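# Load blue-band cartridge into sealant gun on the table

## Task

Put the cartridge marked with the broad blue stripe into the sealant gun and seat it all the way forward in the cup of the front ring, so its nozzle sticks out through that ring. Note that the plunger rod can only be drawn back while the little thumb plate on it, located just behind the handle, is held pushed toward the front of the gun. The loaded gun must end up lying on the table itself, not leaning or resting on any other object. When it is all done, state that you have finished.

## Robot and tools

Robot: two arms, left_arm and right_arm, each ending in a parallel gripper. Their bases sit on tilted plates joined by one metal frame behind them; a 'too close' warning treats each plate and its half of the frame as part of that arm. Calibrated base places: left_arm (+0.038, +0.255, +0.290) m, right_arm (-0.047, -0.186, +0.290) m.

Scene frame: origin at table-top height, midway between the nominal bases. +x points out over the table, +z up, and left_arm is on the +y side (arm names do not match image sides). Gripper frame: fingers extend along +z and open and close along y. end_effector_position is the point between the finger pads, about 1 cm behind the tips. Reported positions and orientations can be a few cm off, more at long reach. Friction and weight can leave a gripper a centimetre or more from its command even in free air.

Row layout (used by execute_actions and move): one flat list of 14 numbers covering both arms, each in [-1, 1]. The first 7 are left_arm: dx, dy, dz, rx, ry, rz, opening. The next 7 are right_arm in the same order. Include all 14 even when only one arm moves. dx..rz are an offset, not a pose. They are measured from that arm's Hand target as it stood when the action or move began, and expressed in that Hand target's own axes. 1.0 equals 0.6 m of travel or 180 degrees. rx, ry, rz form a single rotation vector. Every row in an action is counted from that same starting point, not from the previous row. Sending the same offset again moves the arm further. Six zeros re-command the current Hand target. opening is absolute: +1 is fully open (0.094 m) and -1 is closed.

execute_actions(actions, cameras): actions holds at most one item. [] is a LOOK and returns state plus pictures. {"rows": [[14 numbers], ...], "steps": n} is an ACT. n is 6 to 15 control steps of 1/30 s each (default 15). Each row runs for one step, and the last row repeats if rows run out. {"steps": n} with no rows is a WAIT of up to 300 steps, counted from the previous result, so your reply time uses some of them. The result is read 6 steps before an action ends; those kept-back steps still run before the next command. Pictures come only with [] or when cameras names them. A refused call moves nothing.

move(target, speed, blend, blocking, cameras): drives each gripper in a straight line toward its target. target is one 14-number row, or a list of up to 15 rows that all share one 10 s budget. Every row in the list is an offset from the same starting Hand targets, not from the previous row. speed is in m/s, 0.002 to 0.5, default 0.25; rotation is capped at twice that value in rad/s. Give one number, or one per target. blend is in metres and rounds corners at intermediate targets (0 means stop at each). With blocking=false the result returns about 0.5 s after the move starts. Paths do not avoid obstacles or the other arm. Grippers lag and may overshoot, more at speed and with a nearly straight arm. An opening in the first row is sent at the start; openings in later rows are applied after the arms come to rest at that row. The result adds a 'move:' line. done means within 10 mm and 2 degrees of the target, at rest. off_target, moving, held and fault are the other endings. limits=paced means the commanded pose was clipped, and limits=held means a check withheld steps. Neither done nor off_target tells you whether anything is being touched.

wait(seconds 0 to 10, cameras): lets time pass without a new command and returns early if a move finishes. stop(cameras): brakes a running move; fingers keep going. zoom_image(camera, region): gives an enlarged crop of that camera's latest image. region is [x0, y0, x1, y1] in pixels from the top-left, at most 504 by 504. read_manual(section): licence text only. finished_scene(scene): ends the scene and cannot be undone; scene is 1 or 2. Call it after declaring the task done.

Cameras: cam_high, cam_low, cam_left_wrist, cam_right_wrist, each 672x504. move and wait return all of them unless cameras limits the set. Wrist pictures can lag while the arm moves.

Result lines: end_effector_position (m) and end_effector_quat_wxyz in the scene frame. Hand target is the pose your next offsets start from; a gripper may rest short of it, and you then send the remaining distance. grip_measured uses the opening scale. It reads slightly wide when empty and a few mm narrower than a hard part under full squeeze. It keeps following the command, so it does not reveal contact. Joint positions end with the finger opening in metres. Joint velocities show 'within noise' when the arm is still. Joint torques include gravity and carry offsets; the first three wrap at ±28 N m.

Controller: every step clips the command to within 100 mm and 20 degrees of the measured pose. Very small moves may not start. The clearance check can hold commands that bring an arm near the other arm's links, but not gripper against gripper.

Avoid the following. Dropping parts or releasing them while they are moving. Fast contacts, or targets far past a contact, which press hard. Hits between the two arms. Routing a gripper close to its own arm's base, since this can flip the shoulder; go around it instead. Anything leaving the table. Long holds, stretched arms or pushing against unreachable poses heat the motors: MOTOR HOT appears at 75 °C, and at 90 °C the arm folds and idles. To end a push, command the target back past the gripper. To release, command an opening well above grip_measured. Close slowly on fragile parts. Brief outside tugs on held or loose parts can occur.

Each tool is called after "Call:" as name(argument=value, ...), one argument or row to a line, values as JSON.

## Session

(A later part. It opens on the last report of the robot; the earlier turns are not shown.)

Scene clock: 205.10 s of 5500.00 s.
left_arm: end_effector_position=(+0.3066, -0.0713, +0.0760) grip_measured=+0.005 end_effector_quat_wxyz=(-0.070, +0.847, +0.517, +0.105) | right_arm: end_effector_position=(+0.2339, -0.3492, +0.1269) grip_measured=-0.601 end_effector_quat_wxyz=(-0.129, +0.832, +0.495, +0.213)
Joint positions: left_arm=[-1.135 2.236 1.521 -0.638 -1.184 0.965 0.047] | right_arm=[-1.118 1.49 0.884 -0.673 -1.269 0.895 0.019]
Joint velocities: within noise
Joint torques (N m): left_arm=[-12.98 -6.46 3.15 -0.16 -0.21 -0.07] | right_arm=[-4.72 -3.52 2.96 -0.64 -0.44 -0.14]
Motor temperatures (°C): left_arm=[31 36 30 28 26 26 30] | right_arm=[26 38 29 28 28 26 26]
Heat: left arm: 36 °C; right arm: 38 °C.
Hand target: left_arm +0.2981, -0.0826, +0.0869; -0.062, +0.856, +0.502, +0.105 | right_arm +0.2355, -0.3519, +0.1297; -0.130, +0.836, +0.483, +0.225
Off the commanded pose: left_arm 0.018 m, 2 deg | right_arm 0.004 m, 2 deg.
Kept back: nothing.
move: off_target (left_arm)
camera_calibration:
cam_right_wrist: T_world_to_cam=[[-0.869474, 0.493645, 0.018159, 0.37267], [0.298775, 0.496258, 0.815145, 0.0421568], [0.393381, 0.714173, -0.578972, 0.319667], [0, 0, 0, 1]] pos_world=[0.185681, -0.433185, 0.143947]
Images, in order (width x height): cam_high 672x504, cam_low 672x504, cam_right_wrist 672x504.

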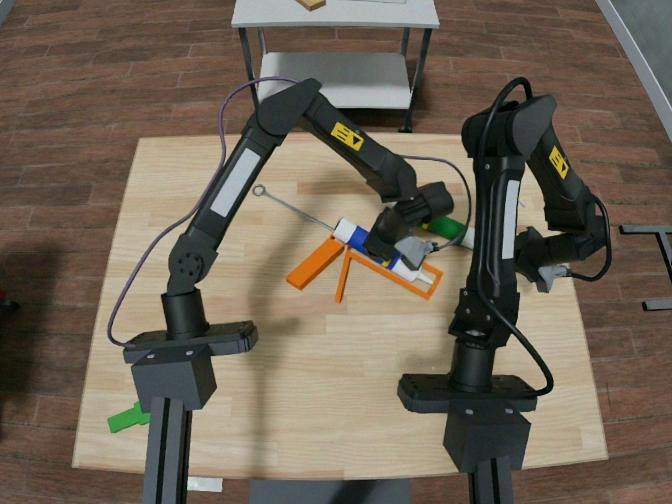

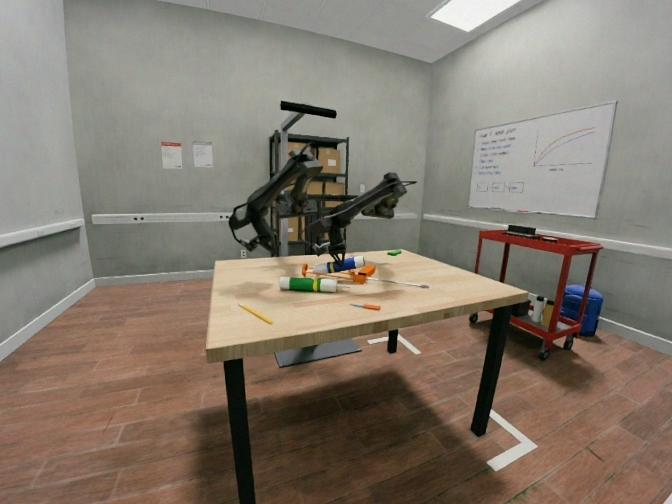

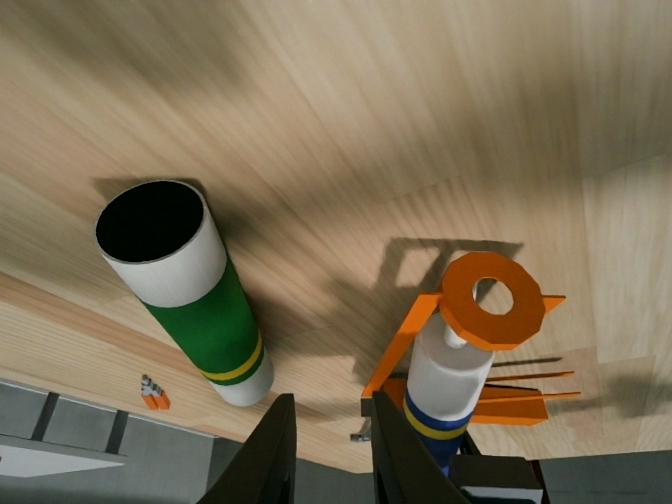

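Call:
move(
  target=[0.0,-0.008,-0.020,0,0,0,-0.3, 0,0,0,0,0,0,-0.6],
  speed=0.05,
  cameras=["cam_high","cam_low","cam_right_wrist"],
)

Call:
zoom_image(
  camera="cam_low",
  region=[290, 240, 380, 295],
)

Call:
zoom_image(
  camera="cam_right_wrist",
  region=[360, 220, 600, 460],
)

Scene clock: 206.47 s of 5500.00 s.
left_arm: end_effector_position=(+0.3014, -0.0712, +0.0856) grip_measured=+0.005 end_effector_quat_wxyz=(-0.072, +0.844, +0.521, +0.103) | right_arm: end_effector_position=(+0.2339, -0.3492, +0.1269) grip_measured=-0.601 end_effector_quat_wxyz=(-0.129, +0.832, +0.495, +0.213)
Joint positions: left_arm=[-1.158 2.236 1.53 -0.714 -1.184 0.887 0.047] | right_arm=[-1.118 1.49 0.884 -0.673 -1.269 0.895 0.019]
Joint velocities: within noise
Joint torques (N m): left_arm=[-13.46 -6.35 3.06 -0.19 -0.25 -0.08] | right_arm=[-4.72 -3.52 2.96 -0.64 -0.43 -0.14]
Motor temperatures (°C): left_arm=[32 36 30 28 26 26 30] | right_arm=[27 38 29 28 28 26 26]
Heat: left arm: 36 °C; right arm: 38 °C.
Hand target: left_arm +0.2925, -0.0827, +0.0984; -0.062, +0.856, +0.502, +0.105 | right_arm +0.2355, -0.3519, +0.1297; -0.130, +0.836, +0.483, +0.225
Off the commanded pose: left_arm 0.020 m, 3 deg | right_arm 0.004 m, 2 deg.
Kept back: nothing.
move: off_target (left_arm)
camera_calibration:
cam_right_wrist: T_world_to_cam=[[-0.869474, 0.493645, 0.018159, 0.37267], [0.298775, 0.496258, 0.815145, 0.0421568], [0.393381, 0.714173, -0.578972, 0.319667], [0, 0, 0, 1]] pos_world=[0.185681, -0.433185, 0.143947]
Images, in order (width x height): cam_high 672x504, cam_low 672x504, cam_right_wrist 672x504.

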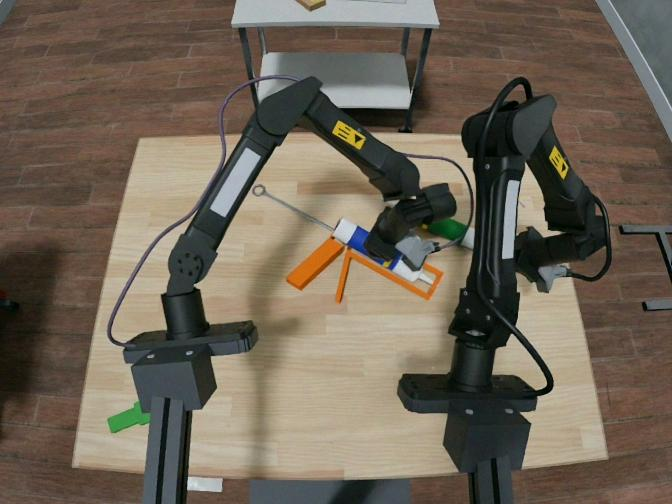

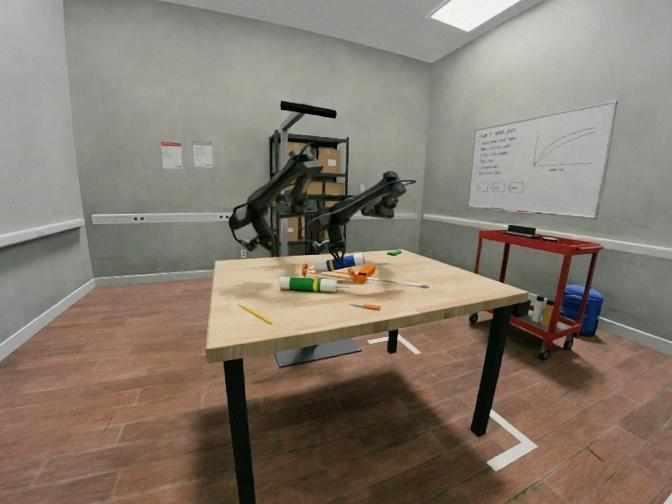

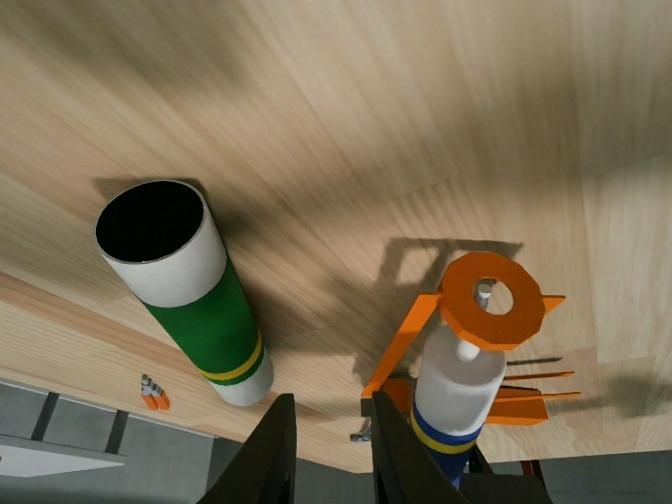

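Scaled by 5.600 from the camera's 672x504 image, which has a finer 960x720 frame.

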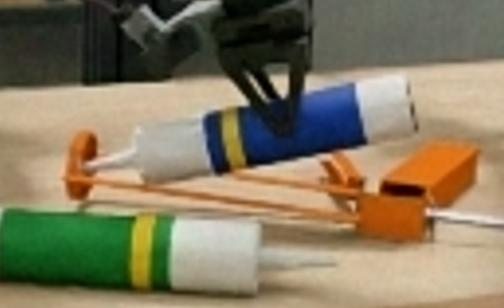

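Scaled by 2.100 from the camera's 672x504 image, which has a finer 960x720 frame.

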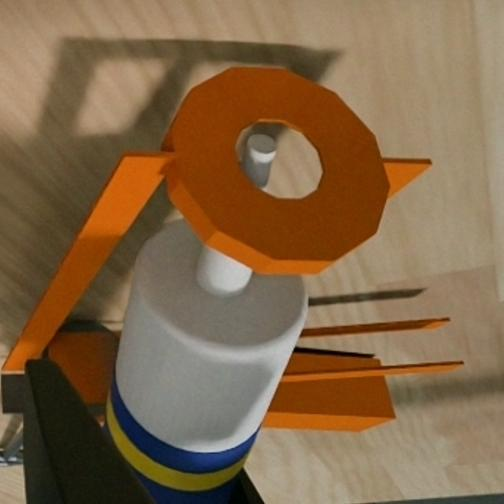

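Call:
move(
  target=[-0.0338,-0.0033,-0.0017,0,0,0,-0.3, 0,0,0,0,0,0,-0.6],
  speed=0.05,
  cameras=["cam_high","cam_low","cam_right_wrist"],
)

Call:
zoom_image(
  camera="cam_low",
  region=[290, 240, 380, 295],
)

Call:
zoom_image(
  camera="cam_right_wrist",
  region=[360, 220, 600, 460],
)

Call:
zoom_image(
  camera="cam_high",
  region=[290, 160, 460, 310],
)

Scene clock: 207.70 s of 5500.00 s.
left_arm: end_effector_position=(+0.2903, -0.0872, +0.0803) grip_measured=+0.005 end_effector_quat_wxyz=(-0.073, +0.844, +0.521, +0.102) | right_arm: end_effector_position=(+0.2339, -0.3492, +0.1269) grip_measured=-0.601 end_effector_quat_wxyz=(-0.129, +0.832, +0.496, +0.214)
Joint positions: left_arm=[-1.172 2.315 1.61 -0.753 -1.184 0.846 0.047] | right_arm=[-1.118 1.49 0.884 -0.673 -1.269 0.894 0.019]
Joint velocities: within noise
Joint torques (N m): left_arm=[-14.12 -6.42 3.18 -0.22 -0.26 -0.08] | right_arm=[-4.72 -3.51 2.95 -0.64 -0.43 -0.14]
Motor temperatures (°C): left_arm=[33 36 30 28 26 26 30] | right_arm=[27 38 29 28 28 26 26]
Heat: left arm: 36 °C; right arm: 38 °C.
Hand target: left_arm +0.2809, -0.0992, +0.0946; -0.062, +0.856, +0.502, +0.105 | right_arm +0.2355, -0.3519, +0.1297; -0.130, +0.836, +0.483, +0.225
Off the commanded pose: left_arm 0.021 m, 3 deg | right_arm 0.004 m, 2 deg.
Kept back: nothing.
move: off_target (left_arm)
camera_calibration:
cam_right_wrist: T_world_to_cam=[[-0.870148, 0.492483, 0.017418, 0.372516], [0.297575, 0.496942, 0.815167, 0.0426738], [0.3928, 0.714499, -0.578964, 0.319916], [0, 0, 0, 1]] pos_world=[0.185782, -0.433244, 0.143945]
Images, in order (width x height): cam_high 672x504, cam_low 672x504, cam_right_wrist 672x504.

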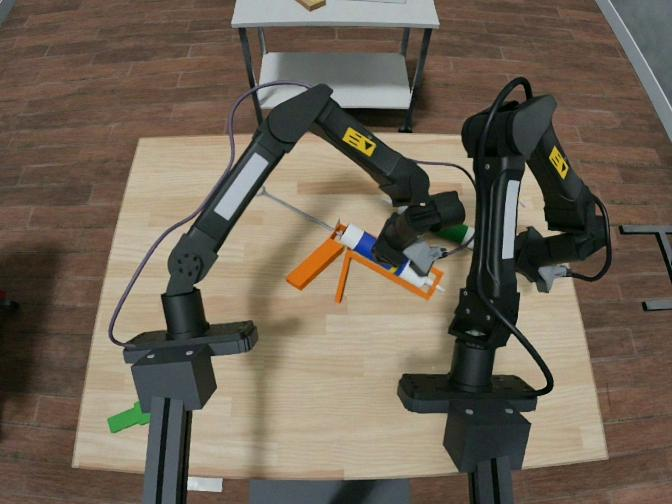

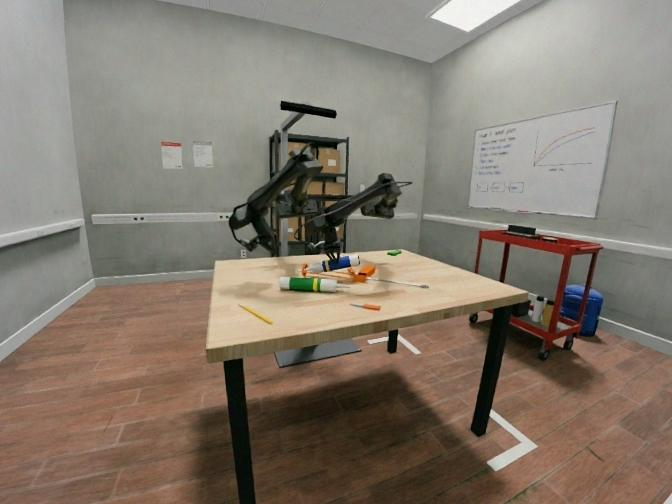

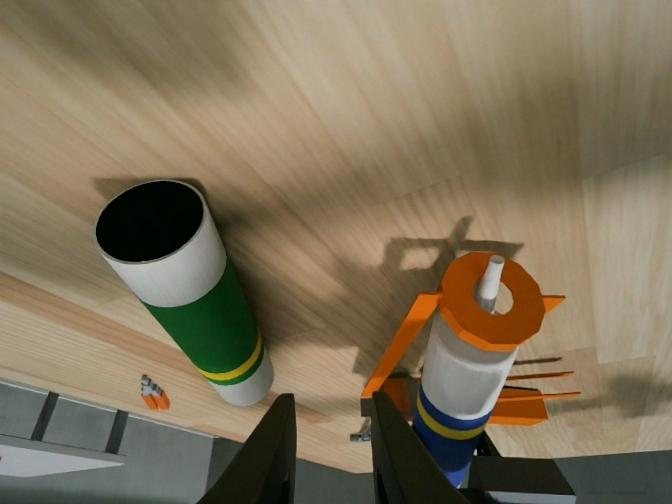

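Scaled by 5.600 from the camera's 672x504 image, which has a finer 960x720 frame.

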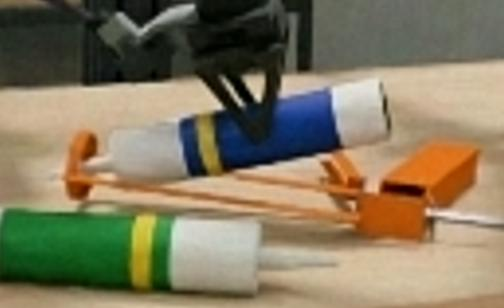

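Scaled by 2.100 from the camera's 672x504 image, which has a finer 960x720 frame.

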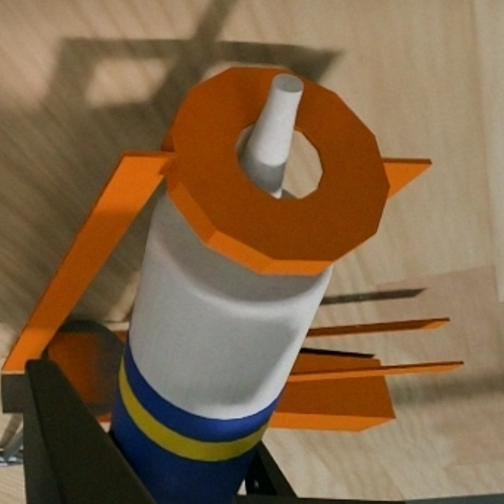

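Scaled by 2.965 from the camera's 672x504 image, which has a finer 960x720 frame.

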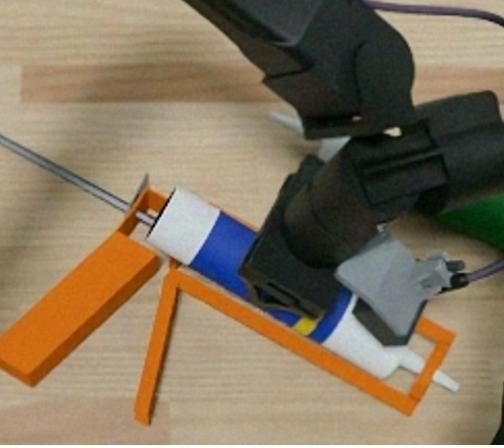

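Call:
move(
  target=[-0.0312,0.013,0.0112,-0.0044,-0.0133,0.0178,-0.3, 0,0,0,0,0,0,-0.6],
  speed=0.04,
  cameras=["cam_high","cam_low","cam_right_wrist"],
)

Call:
zoom_image(
  camera="cam_low",
  region=[290, 240, 380, 295],
)

Call:
zoom_image(
  camera="cam_right_wrist",
  region=[360, 220, 600, 460],
)

Call:
zoom_image(
  camera="cam_high",
  region=[290, 160, 460, 310],
)

Scene clock: 210.30 s of 5500.00 s.
left_arm: end_effector_position=(+0.2907, -0.1021, +0.0746) grip_measured=+0.005 end_effector_quat_wxyz=(-0.062, +0.862, +0.494, +0.097) | right_arm: end_effector_position=(+0.2339, -0.3492, +0.1269) grip_measured=-0.601 end_effector_quat_wxyz=(-0.129, +0.832, +0.496, +0.214)
Joint positions: left_arm=[-1.172 2.342 1.633 -0.674 -1.181 0.978 0.047] | right_arm=[-1.118 1.49 0.884 -0.673 -1.269 0.894 0.019]
Joint velocities: within noise
Joint torques (N m): left_arm=[-13.48 -6.5 3.08 0.12 -0.01 0.05] | right_arm=[-4.72 -3.51 2.96 -0.64 -0.44 -0.15]
Motor temperatures (°C): left_arm=[34 35 30 28 26 26 30] | right_arm=[27 38 29 28 28 26 26]
Heat: left arm: 35 °C; right arm: 38 °C.
Hand target: left_arm +0.2797, -0.1175, +0.0836; -0.048, +0.872, +0.479, +0.089 | right_arm +0.2355, -0.3519, +0.1297; -0.130, +0.836, +0.483, +0.225
Off the commanded pose: left_arm 0.021 m, 3 deg | right_arm 0.004 m, 2 deg.
Kept back: nothing.
move: off_target (left_arm)
camera_calibration:
cam_right_wrist: T_world_to_cam=[[-0.870148, 0.492483, 0.017418, 0.372516], [0.297575, 0.496942, 0.815167, 0.0426738], [0.3928, 0.714499, -0.578964, 0.319916], [0, 0, 0, 1]] pos_world=[0.185782, -0.433244, 0.143945]
Images, in order (width x height): cam_high 672x504, cam_low 672x504, cam_right_wrist 672x504.

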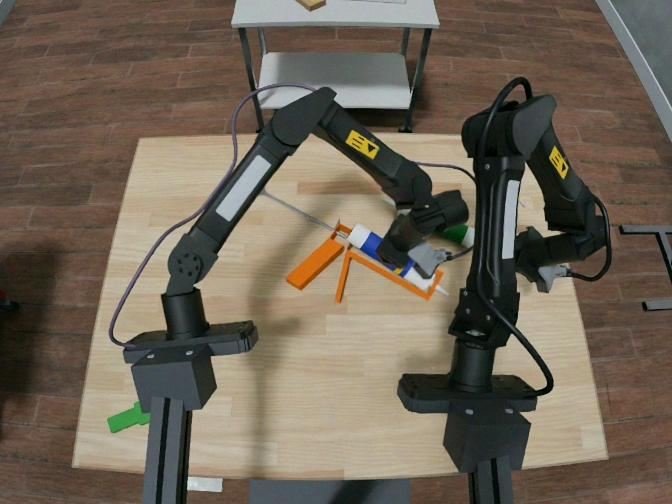

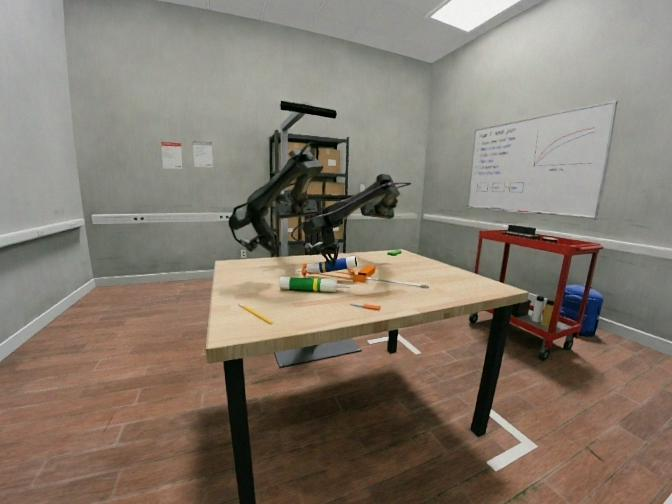

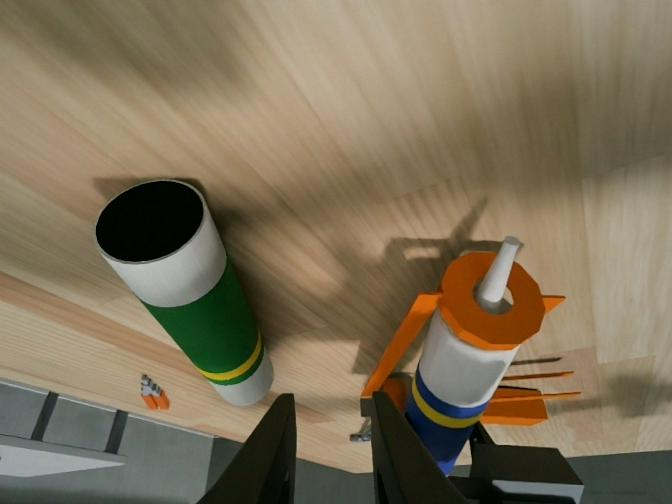

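Scaled by 5.600 from the camera's 672x504 image, which has a finer 960x720 frame.

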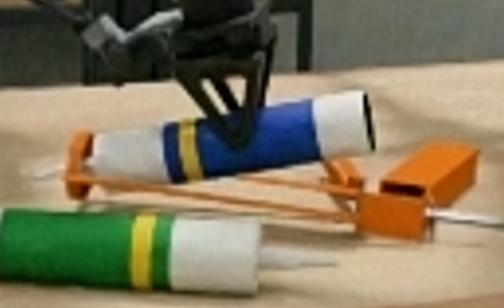

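Scaled by 2.100 from the camera's 672x504 image, which has a finer 960x720 frame.

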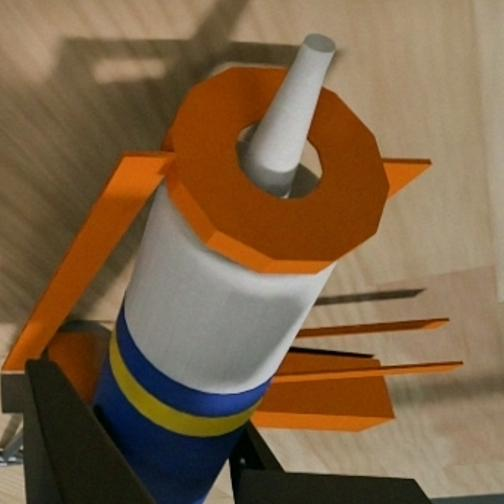

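Scaled by 2.965 from the camera's 672x504 image, which has a finer 960x720 frame.

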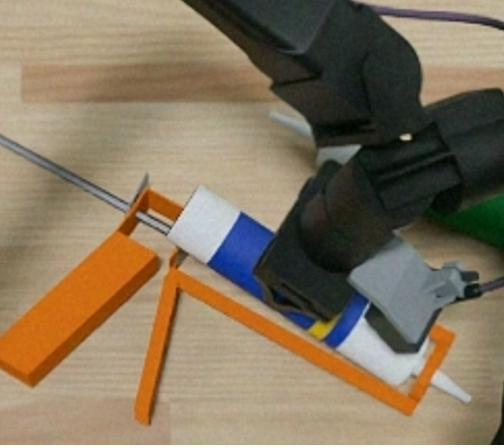

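Call:
move(
  target=[-0.022,-0.0057,0.0075,0.0015,-0.0122,-0.0071,-0.3, 0,0,0,0,0,0,-0.6],
  speed=0.04,
  cameras=["cam_high","cam_low","cam_right_wrist"],
)

Call:
zoom_image(
  camera="cam_low",
  region=[290, 240, 380, 295],
)

Call:
zoom_image(
  camera="cam_right_wrist",
  region=[360, 220, 600, 460],
)

Call:
zoom_image(
  camera="cam_high",
  region=[290, 160, 460, 310],
)

Scene clock: 212.13 s of 5500.00 s.
left_arm: end_effector_position=(+0.2840, -0.1131, +0.0692) grip_measured=+0.005 end_effector_quat_wxyz=(-0.052, +0.862, +0.498, +0.081) | right_arm: end_effector_position=(+0.2339, -0.3492, +0.1269) grip_measured=-0.601 end_effector_quat_wxyz=(-0.129, +0.832, +0.496, +0.214)
Joint positions: left_arm=[-1.172 2.357 1.633 -0.605 -1.148 1.021 0.047] | right_arm=[-1.118 1.49 0.884 -0.673 -1.269 0.894 0.019]
Joint velocities: within noise
Joint torques (N m): left_arm=[-13.23 -6.69 1.98 0.22 0.07 0.05] | right_arm=[-4.71 -3.52 2.95 -0.64 -0.44 -0.14]
Motor temperatures (°C): left_arm=[35 35 30 28 26 26 30] | right_arm=[27 38 29 28 28 26 26]
Heat: left arm: 35 °C; right arm: 38 °C.
Hand target: left_arm +0.2703, -0.1258, +0.0765; -0.040, +0.868, +0.489, +0.072 | right_arm +0.2355, -0.3519, +0.1297; -0.130, +0.836, +0.483, +0.225
Off the commanded pose: left_arm 0.020 m, 2 deg | right_arm 0.004 m, 2 deg.
Kept back: nothing.
move: off_target (left_arm)
camera_calibration:
cam_right_wrist: T_world_to_cam=[[-0.870148, 0.492483, 0.017418, 0.372516], [0.297575, 0.496942, 0.815167, 0.0426738], [0.3928, 0.714499, -0.578964, 0.319916], [0, 0, 0, 1]] pos_world=[0.185782, -0.433244, 0.143945]
Images, in order (width x height): cam_high 672x504, cam_low 672x504, cam_right_wrist 672x504.

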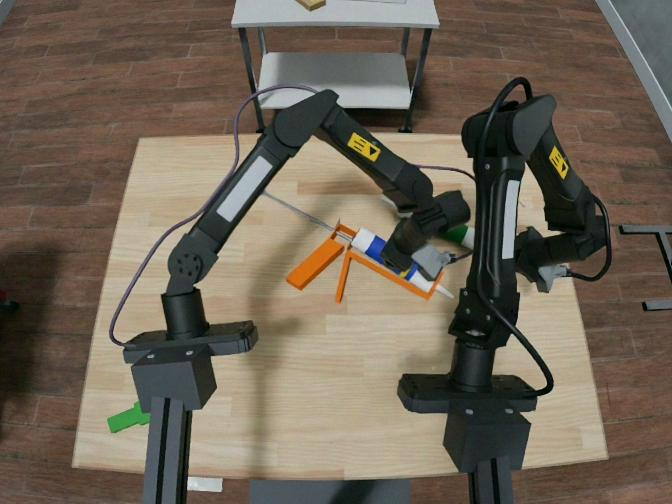

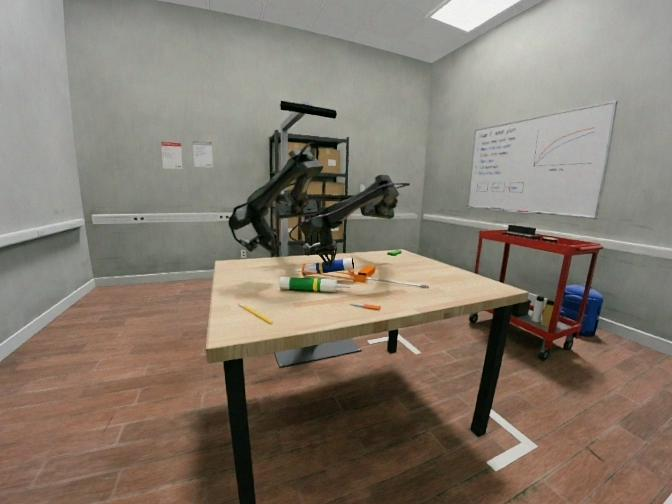

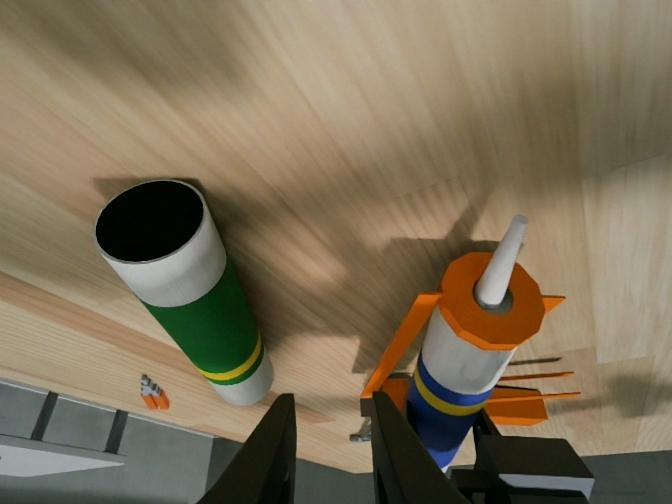

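Scaled by 5.600 from the camera's 672x504 image, which has a finer 960x720 frame.

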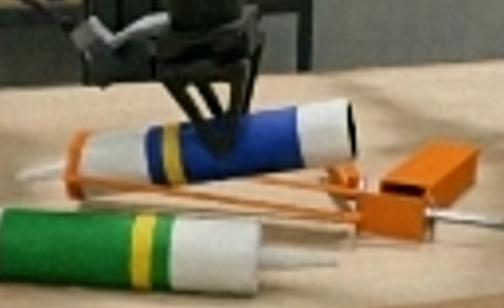

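Scaled by 2.100 from the camera's 672x504 image, which has a finer 960x720 frame.

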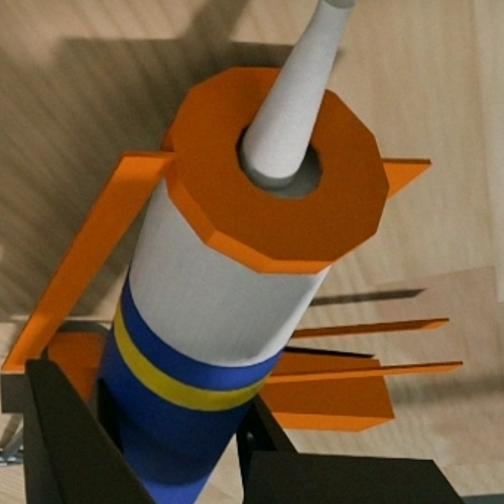

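Scaled by 2.965 from the camera's 672x504 image, which has a finer 960x720 frame.

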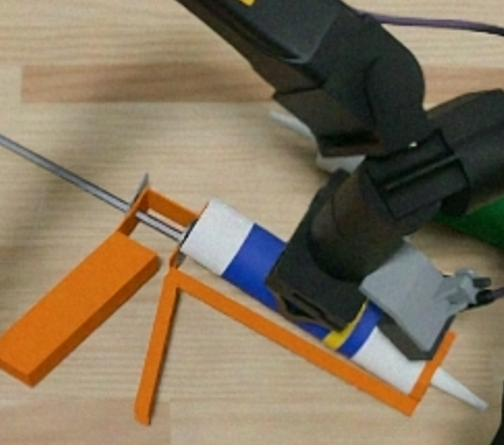

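Call:
execute_actions(
  actions=[],
  cameras=["all"],
)

Call:
zoom_image(
  camera="cam_high",
  region=[170, 160, 340, 310],
)

Call:
zoom_image(
  camera="cam_high",
  region=[290, 160, 460, 310],
)

Call:
zoom_image(
  camera="cam_low",
  region=[260, 220, 420, 340],
)

Call:
zoom_image(
  camera="cam_right_wrist",
  region=[340, 200, 620, 480],
)

Scene clock: 213.37 s of 5500.00 s.
left_arm: end_effector_position=(+0.2840, -0.1131, +0.0692) grip_measured=+0.005 end_effector_quat_wxyz=(-0.052, +0.862, +0.498, +0.081) | right_arm: end_effector_position=(+0.2339, -0.3492, +0.1269) grip_measured=-0.601 end_effector_quat_wxyz=(-0.129, +0.831, +0.497, +0.214)
Joint positions: left_arm=[-1.172 2.357 1.633 -0.605 -1.148 1.021 0.047] | right_arm=[-1.118 1.49 0.884 -0.673 -1.269 0.892 0.019]
Joint velocities: within noise
Joint torques (N m): left_arm=[-13.24 -6.69 1.98 0.22 0.08 0.04] | right_arm=[-4.71 -3.51 2.95 -0.64 -0.43 -0.14]
Motor temperatures (°C): left_arm=[35 36 30 28 26 26 30] | right_arm=[27 38 29 28 28 26 26]
Heat: left arm: 36 °C; right arm: 38 °C.
Hand target: left_arm +0.2703, -0.1258, +0.0765; -0.040, +0.868, +0.489, +0.072 | right_arm +0.2355, -0.3519, +0.1297; -0.130, +0.836, +0.483, +0.225
Off the commanded pose: left_arm 0.020 m, 2 deg | right_arm 0.004 m, 2 deg.
Steps of this call (1-37: nothing new was sent). Readings (end_effector_position of left_arm | right_arm):
1: (+0.2840, -0.1131, +0.0692) | (+0.2339, -0.3492, +0.1269)
2: (+0.2840, -0.1131, +0.0692) | (+0.2339, -0.3492, +0.1269)
4: (+0.2840, -0.1131, +0.0692) | (+0.2339, -0.3492, +0.1269)
8: (+0.2840, -0.1131, +0.0692) | (+0.2339, -0.3492, +0.1269)
37: the state above
camera_calibration:
cam_left_wrist: T_world_to_cam=[[-0.860032, 0.509835, 0.0203275, 0.301361], [0.422358, 0.688984, 0.588995, -0.0444227], [0.286285, 0.51514, -0.807881, 0.119868], [0, 0, 0, 1]] pos_world=[0.243626, -0.184787, 0.116878]
cam_right_wrist: T_world_to_cam=[[-0.87082, 0.49132, 0.0166771, 0.372361], [0.296374, 0.497625, 0.815188, 0.0431906], [0.392219, 0.714824, -0.578956, 0.320164], [0, 0, 0, 1]] pos_world=[0.185884, -0.433302, 0.143943]

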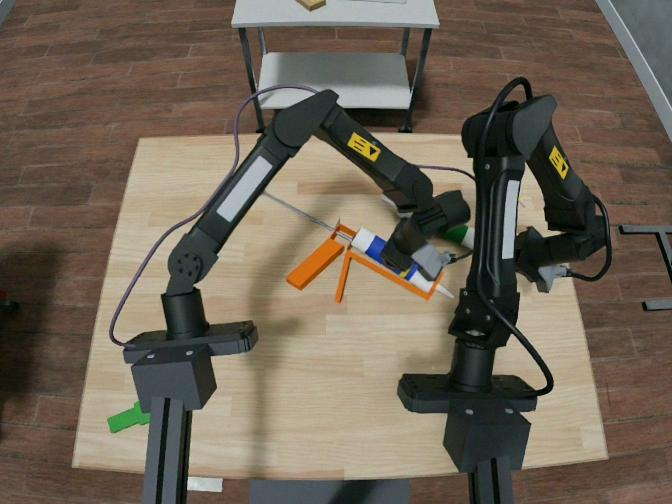

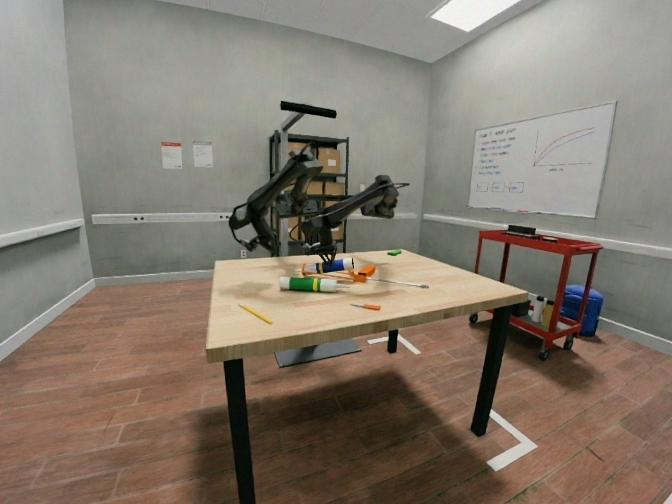

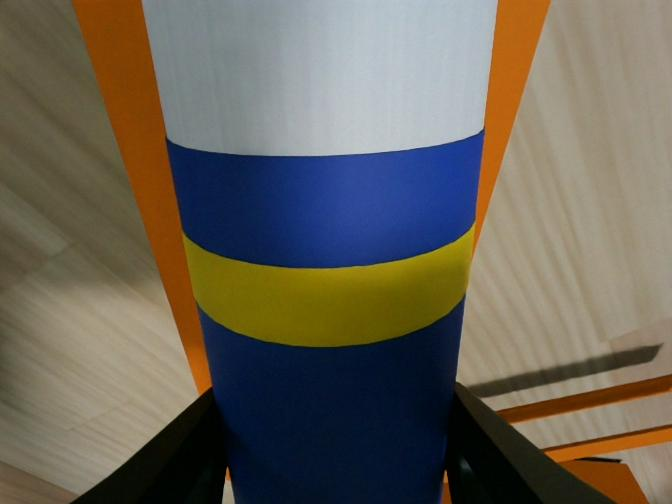

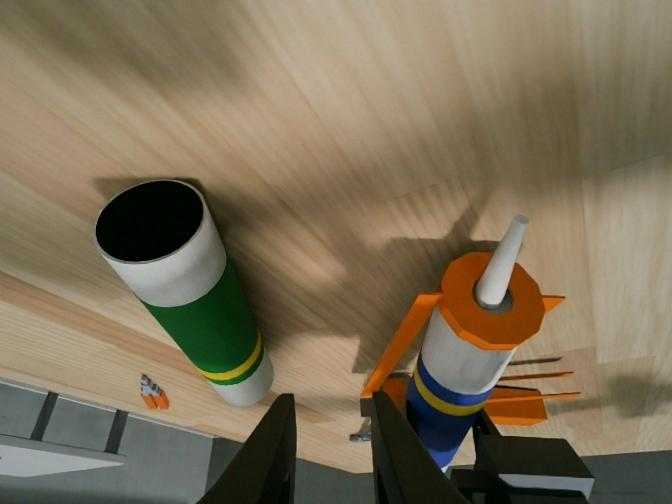

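Scaled by 2.965 from the camera's 672x504 image, which has a finer 960x720 frame.

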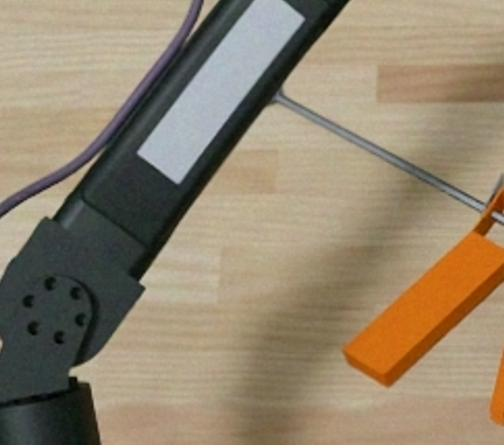

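Scaled by 2.965 from the camera's 672x504 image, which has a finer 960x720 frame.

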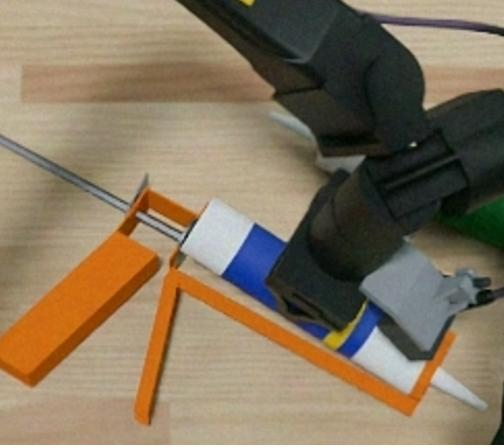

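Scaled by 3.150 from the camera's 672x504 image, which has a finer 960x720 frame.

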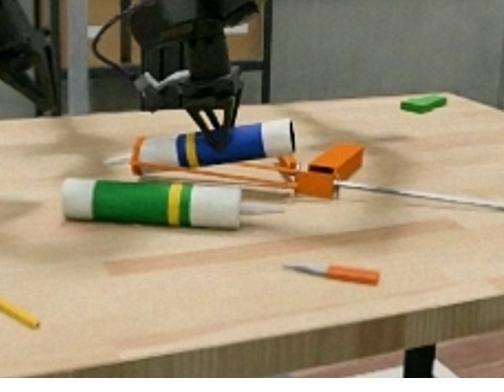

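Scaled by 1.800 from the camera's 672x504 image, which has a finer 960x720 frame.

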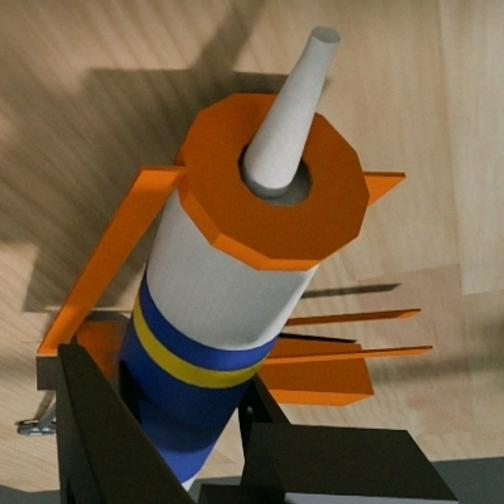

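Call:
move(
  target=[-0.0068,-0.0025,0.0208,0,-0.0278,0,-0.3,0,0,0,0,0,0,-0.6],
  speed=0.05,
)

Call:
zoom_image(
  camera="cam_high",
  region=[290, 160, 460, 310],
)

Call:
zoom_image(
  camera="cam_low",
  region=[290, 240, 380, 295],
)

Call:
zoom_image(
  camera="cam_right_wrist",
  region=[340, 200, 620, 480],
)

Scene clock: 216.17 s of 5500.00 s.
left_arm: end_effector_position=(+0.2666, -0.1141, +0.0545) grip_measured=+0.005 end_effector_quat_wxyz=(-0.040, +0.873, +0.482, +0.066) | right_arm: end_effector_position=(+0.2339, -0.3492, +0.1269) grip_measured=-0.601 end_effector_quat_wxyz=(-0.129, +0.831, +0.497, +0.214)
Joint positions: left_arm=[-1.158 2.357 1.536 -0.416 -1.116 1.148 0.047] | right_arm=[-1.118 1.49 0.884 -0.673 -1.269 0.892 0.019]
Joint velocities: within noise
Joint torques (N m): left_arm=[-11.28 -11.25 1.17 0.3 0.58 0.09] | right_arm=[-4.72 -3.51 2.96 -0.64 -0.44 -0.14]
Motor temperatures (°C): left_arm=[36 36 30 28 26 26 30] | right_arm=[27 37 29 28 28 26 26]
Heat: left arm: 36 °C; right arm: 37 °C.
Hand target: left_arm +0.2681, -0.1267, +0.0634; -0.019, +0.870, +0.491, +0.034 | right_arm +0.2355, -0.3519, +0.1297; -0.130, +0.836, +0.483, +0.225
Off the commanded pose: left_arm 0.016 m, 5 deg | right_arm 0.004 m, 2 deg.
Kept back: nothing.
move: off_target (left_arm)
camera_calibration:
cam_left_wrist: T_world_to_cam=[[-0.83891, 0.544018, 0.0165824, 0.285739], [0.459082, 0.690912, 0.558466, -0.0356471], [0.292359, 0.476116, -0.829361, 0.108567], [0, 0, 0, 1]] pos_world=[0.224334, -0.182509, 0.10521]
cam_right_wrist: T_world_to_cam=[[-0.87082, 0.49132, 0.0166771, 0.372361], [0.296374, 0.497625, 0.815188, 0.0431906], [0.392219, 0.714824, -0.578956, 0.320164], [0, 0, 0, 1]] pos_world=[0.185884, -0.433302, 0.143943]

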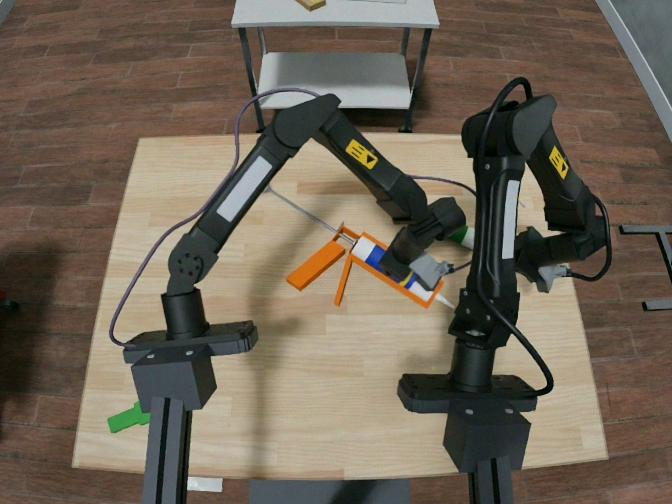

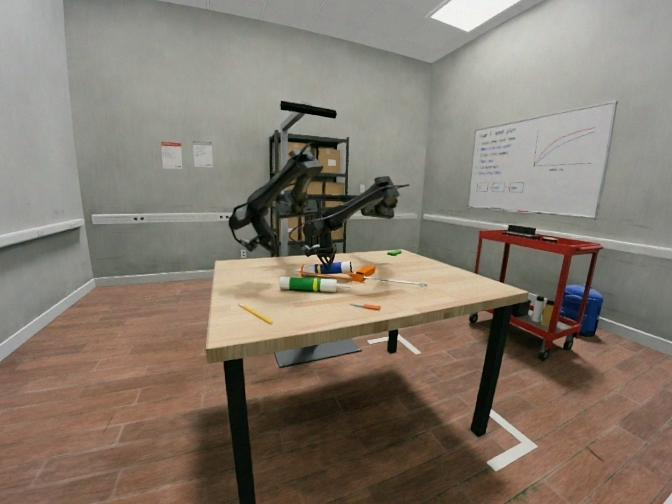

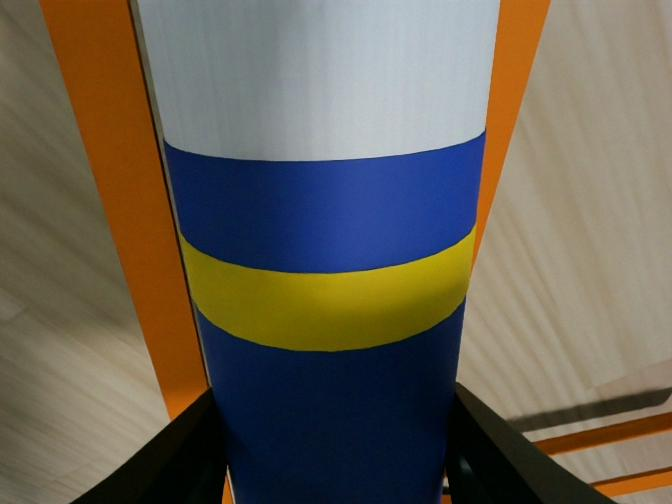

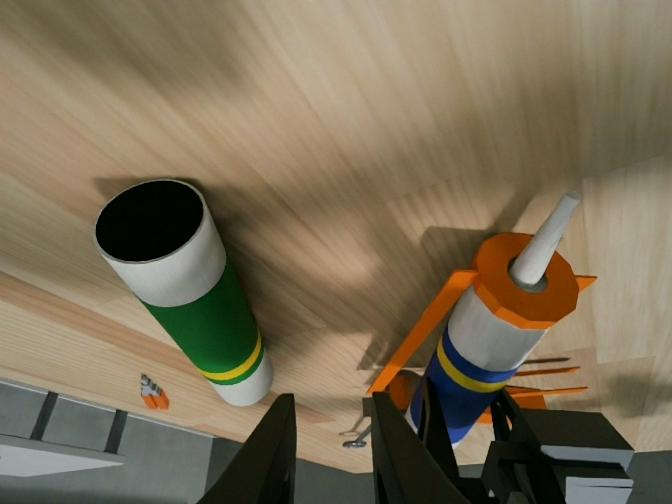

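Scaled by 2.965 from the camera's 672x504 image, which has a finer 960x720 frame.

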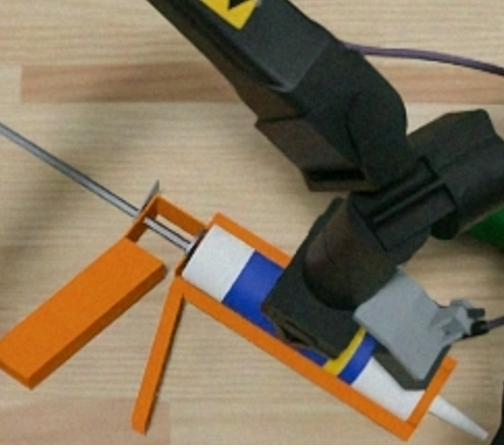

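Scaled by 5.600 from the camera's 672x504 image, which has a finer 960x720 frame.

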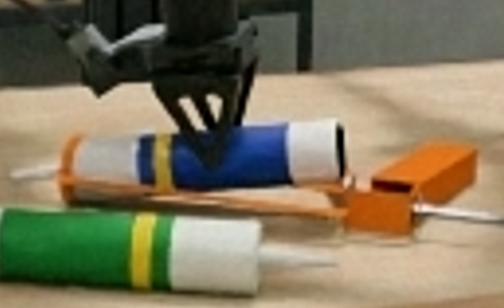

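Scaled by 1.800 from the camera's 672x504 image, which has a finer 960x720 frame.

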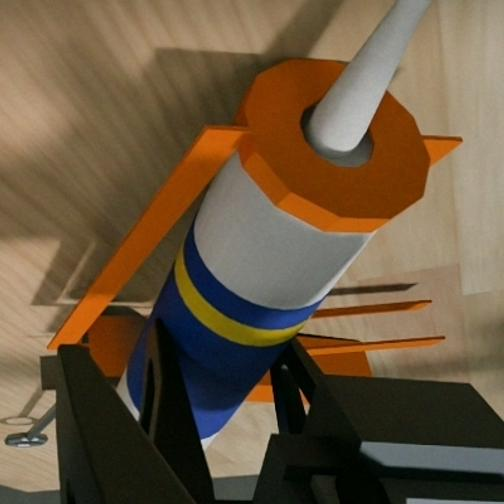

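Call:
zoom_image(
  camera="cam_high",
  region=[330, 215, 390, 265],
)

Call:
zoom_image(
  camera="cam_low",
  region=[335, 255, 375, 290],
)

Call:
zoom_image(
  camera="cam_high",
  region=[410, 270, 460, 312],
)

Scaled by 8.400 from the camera's 672x504 image, which has a finer 960x720 frame.

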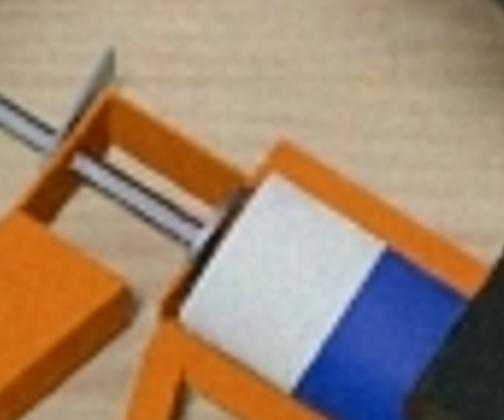

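Scaled by 12.600 from the camera's 672x504 image, which has a finer 960x720 frame.

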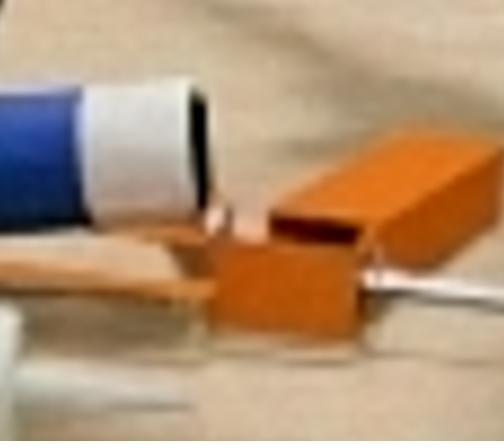

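Scaled by 10.080 from the camera's 672x504 image, which has a finer 960x720 frame.

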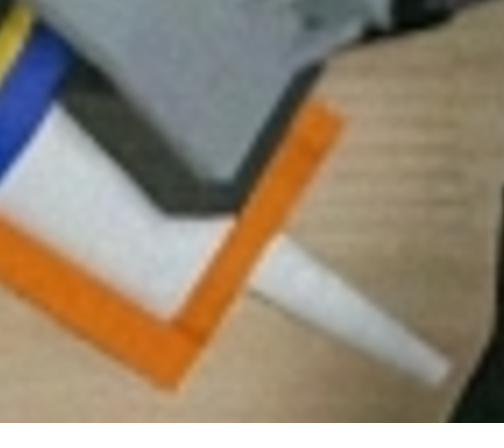

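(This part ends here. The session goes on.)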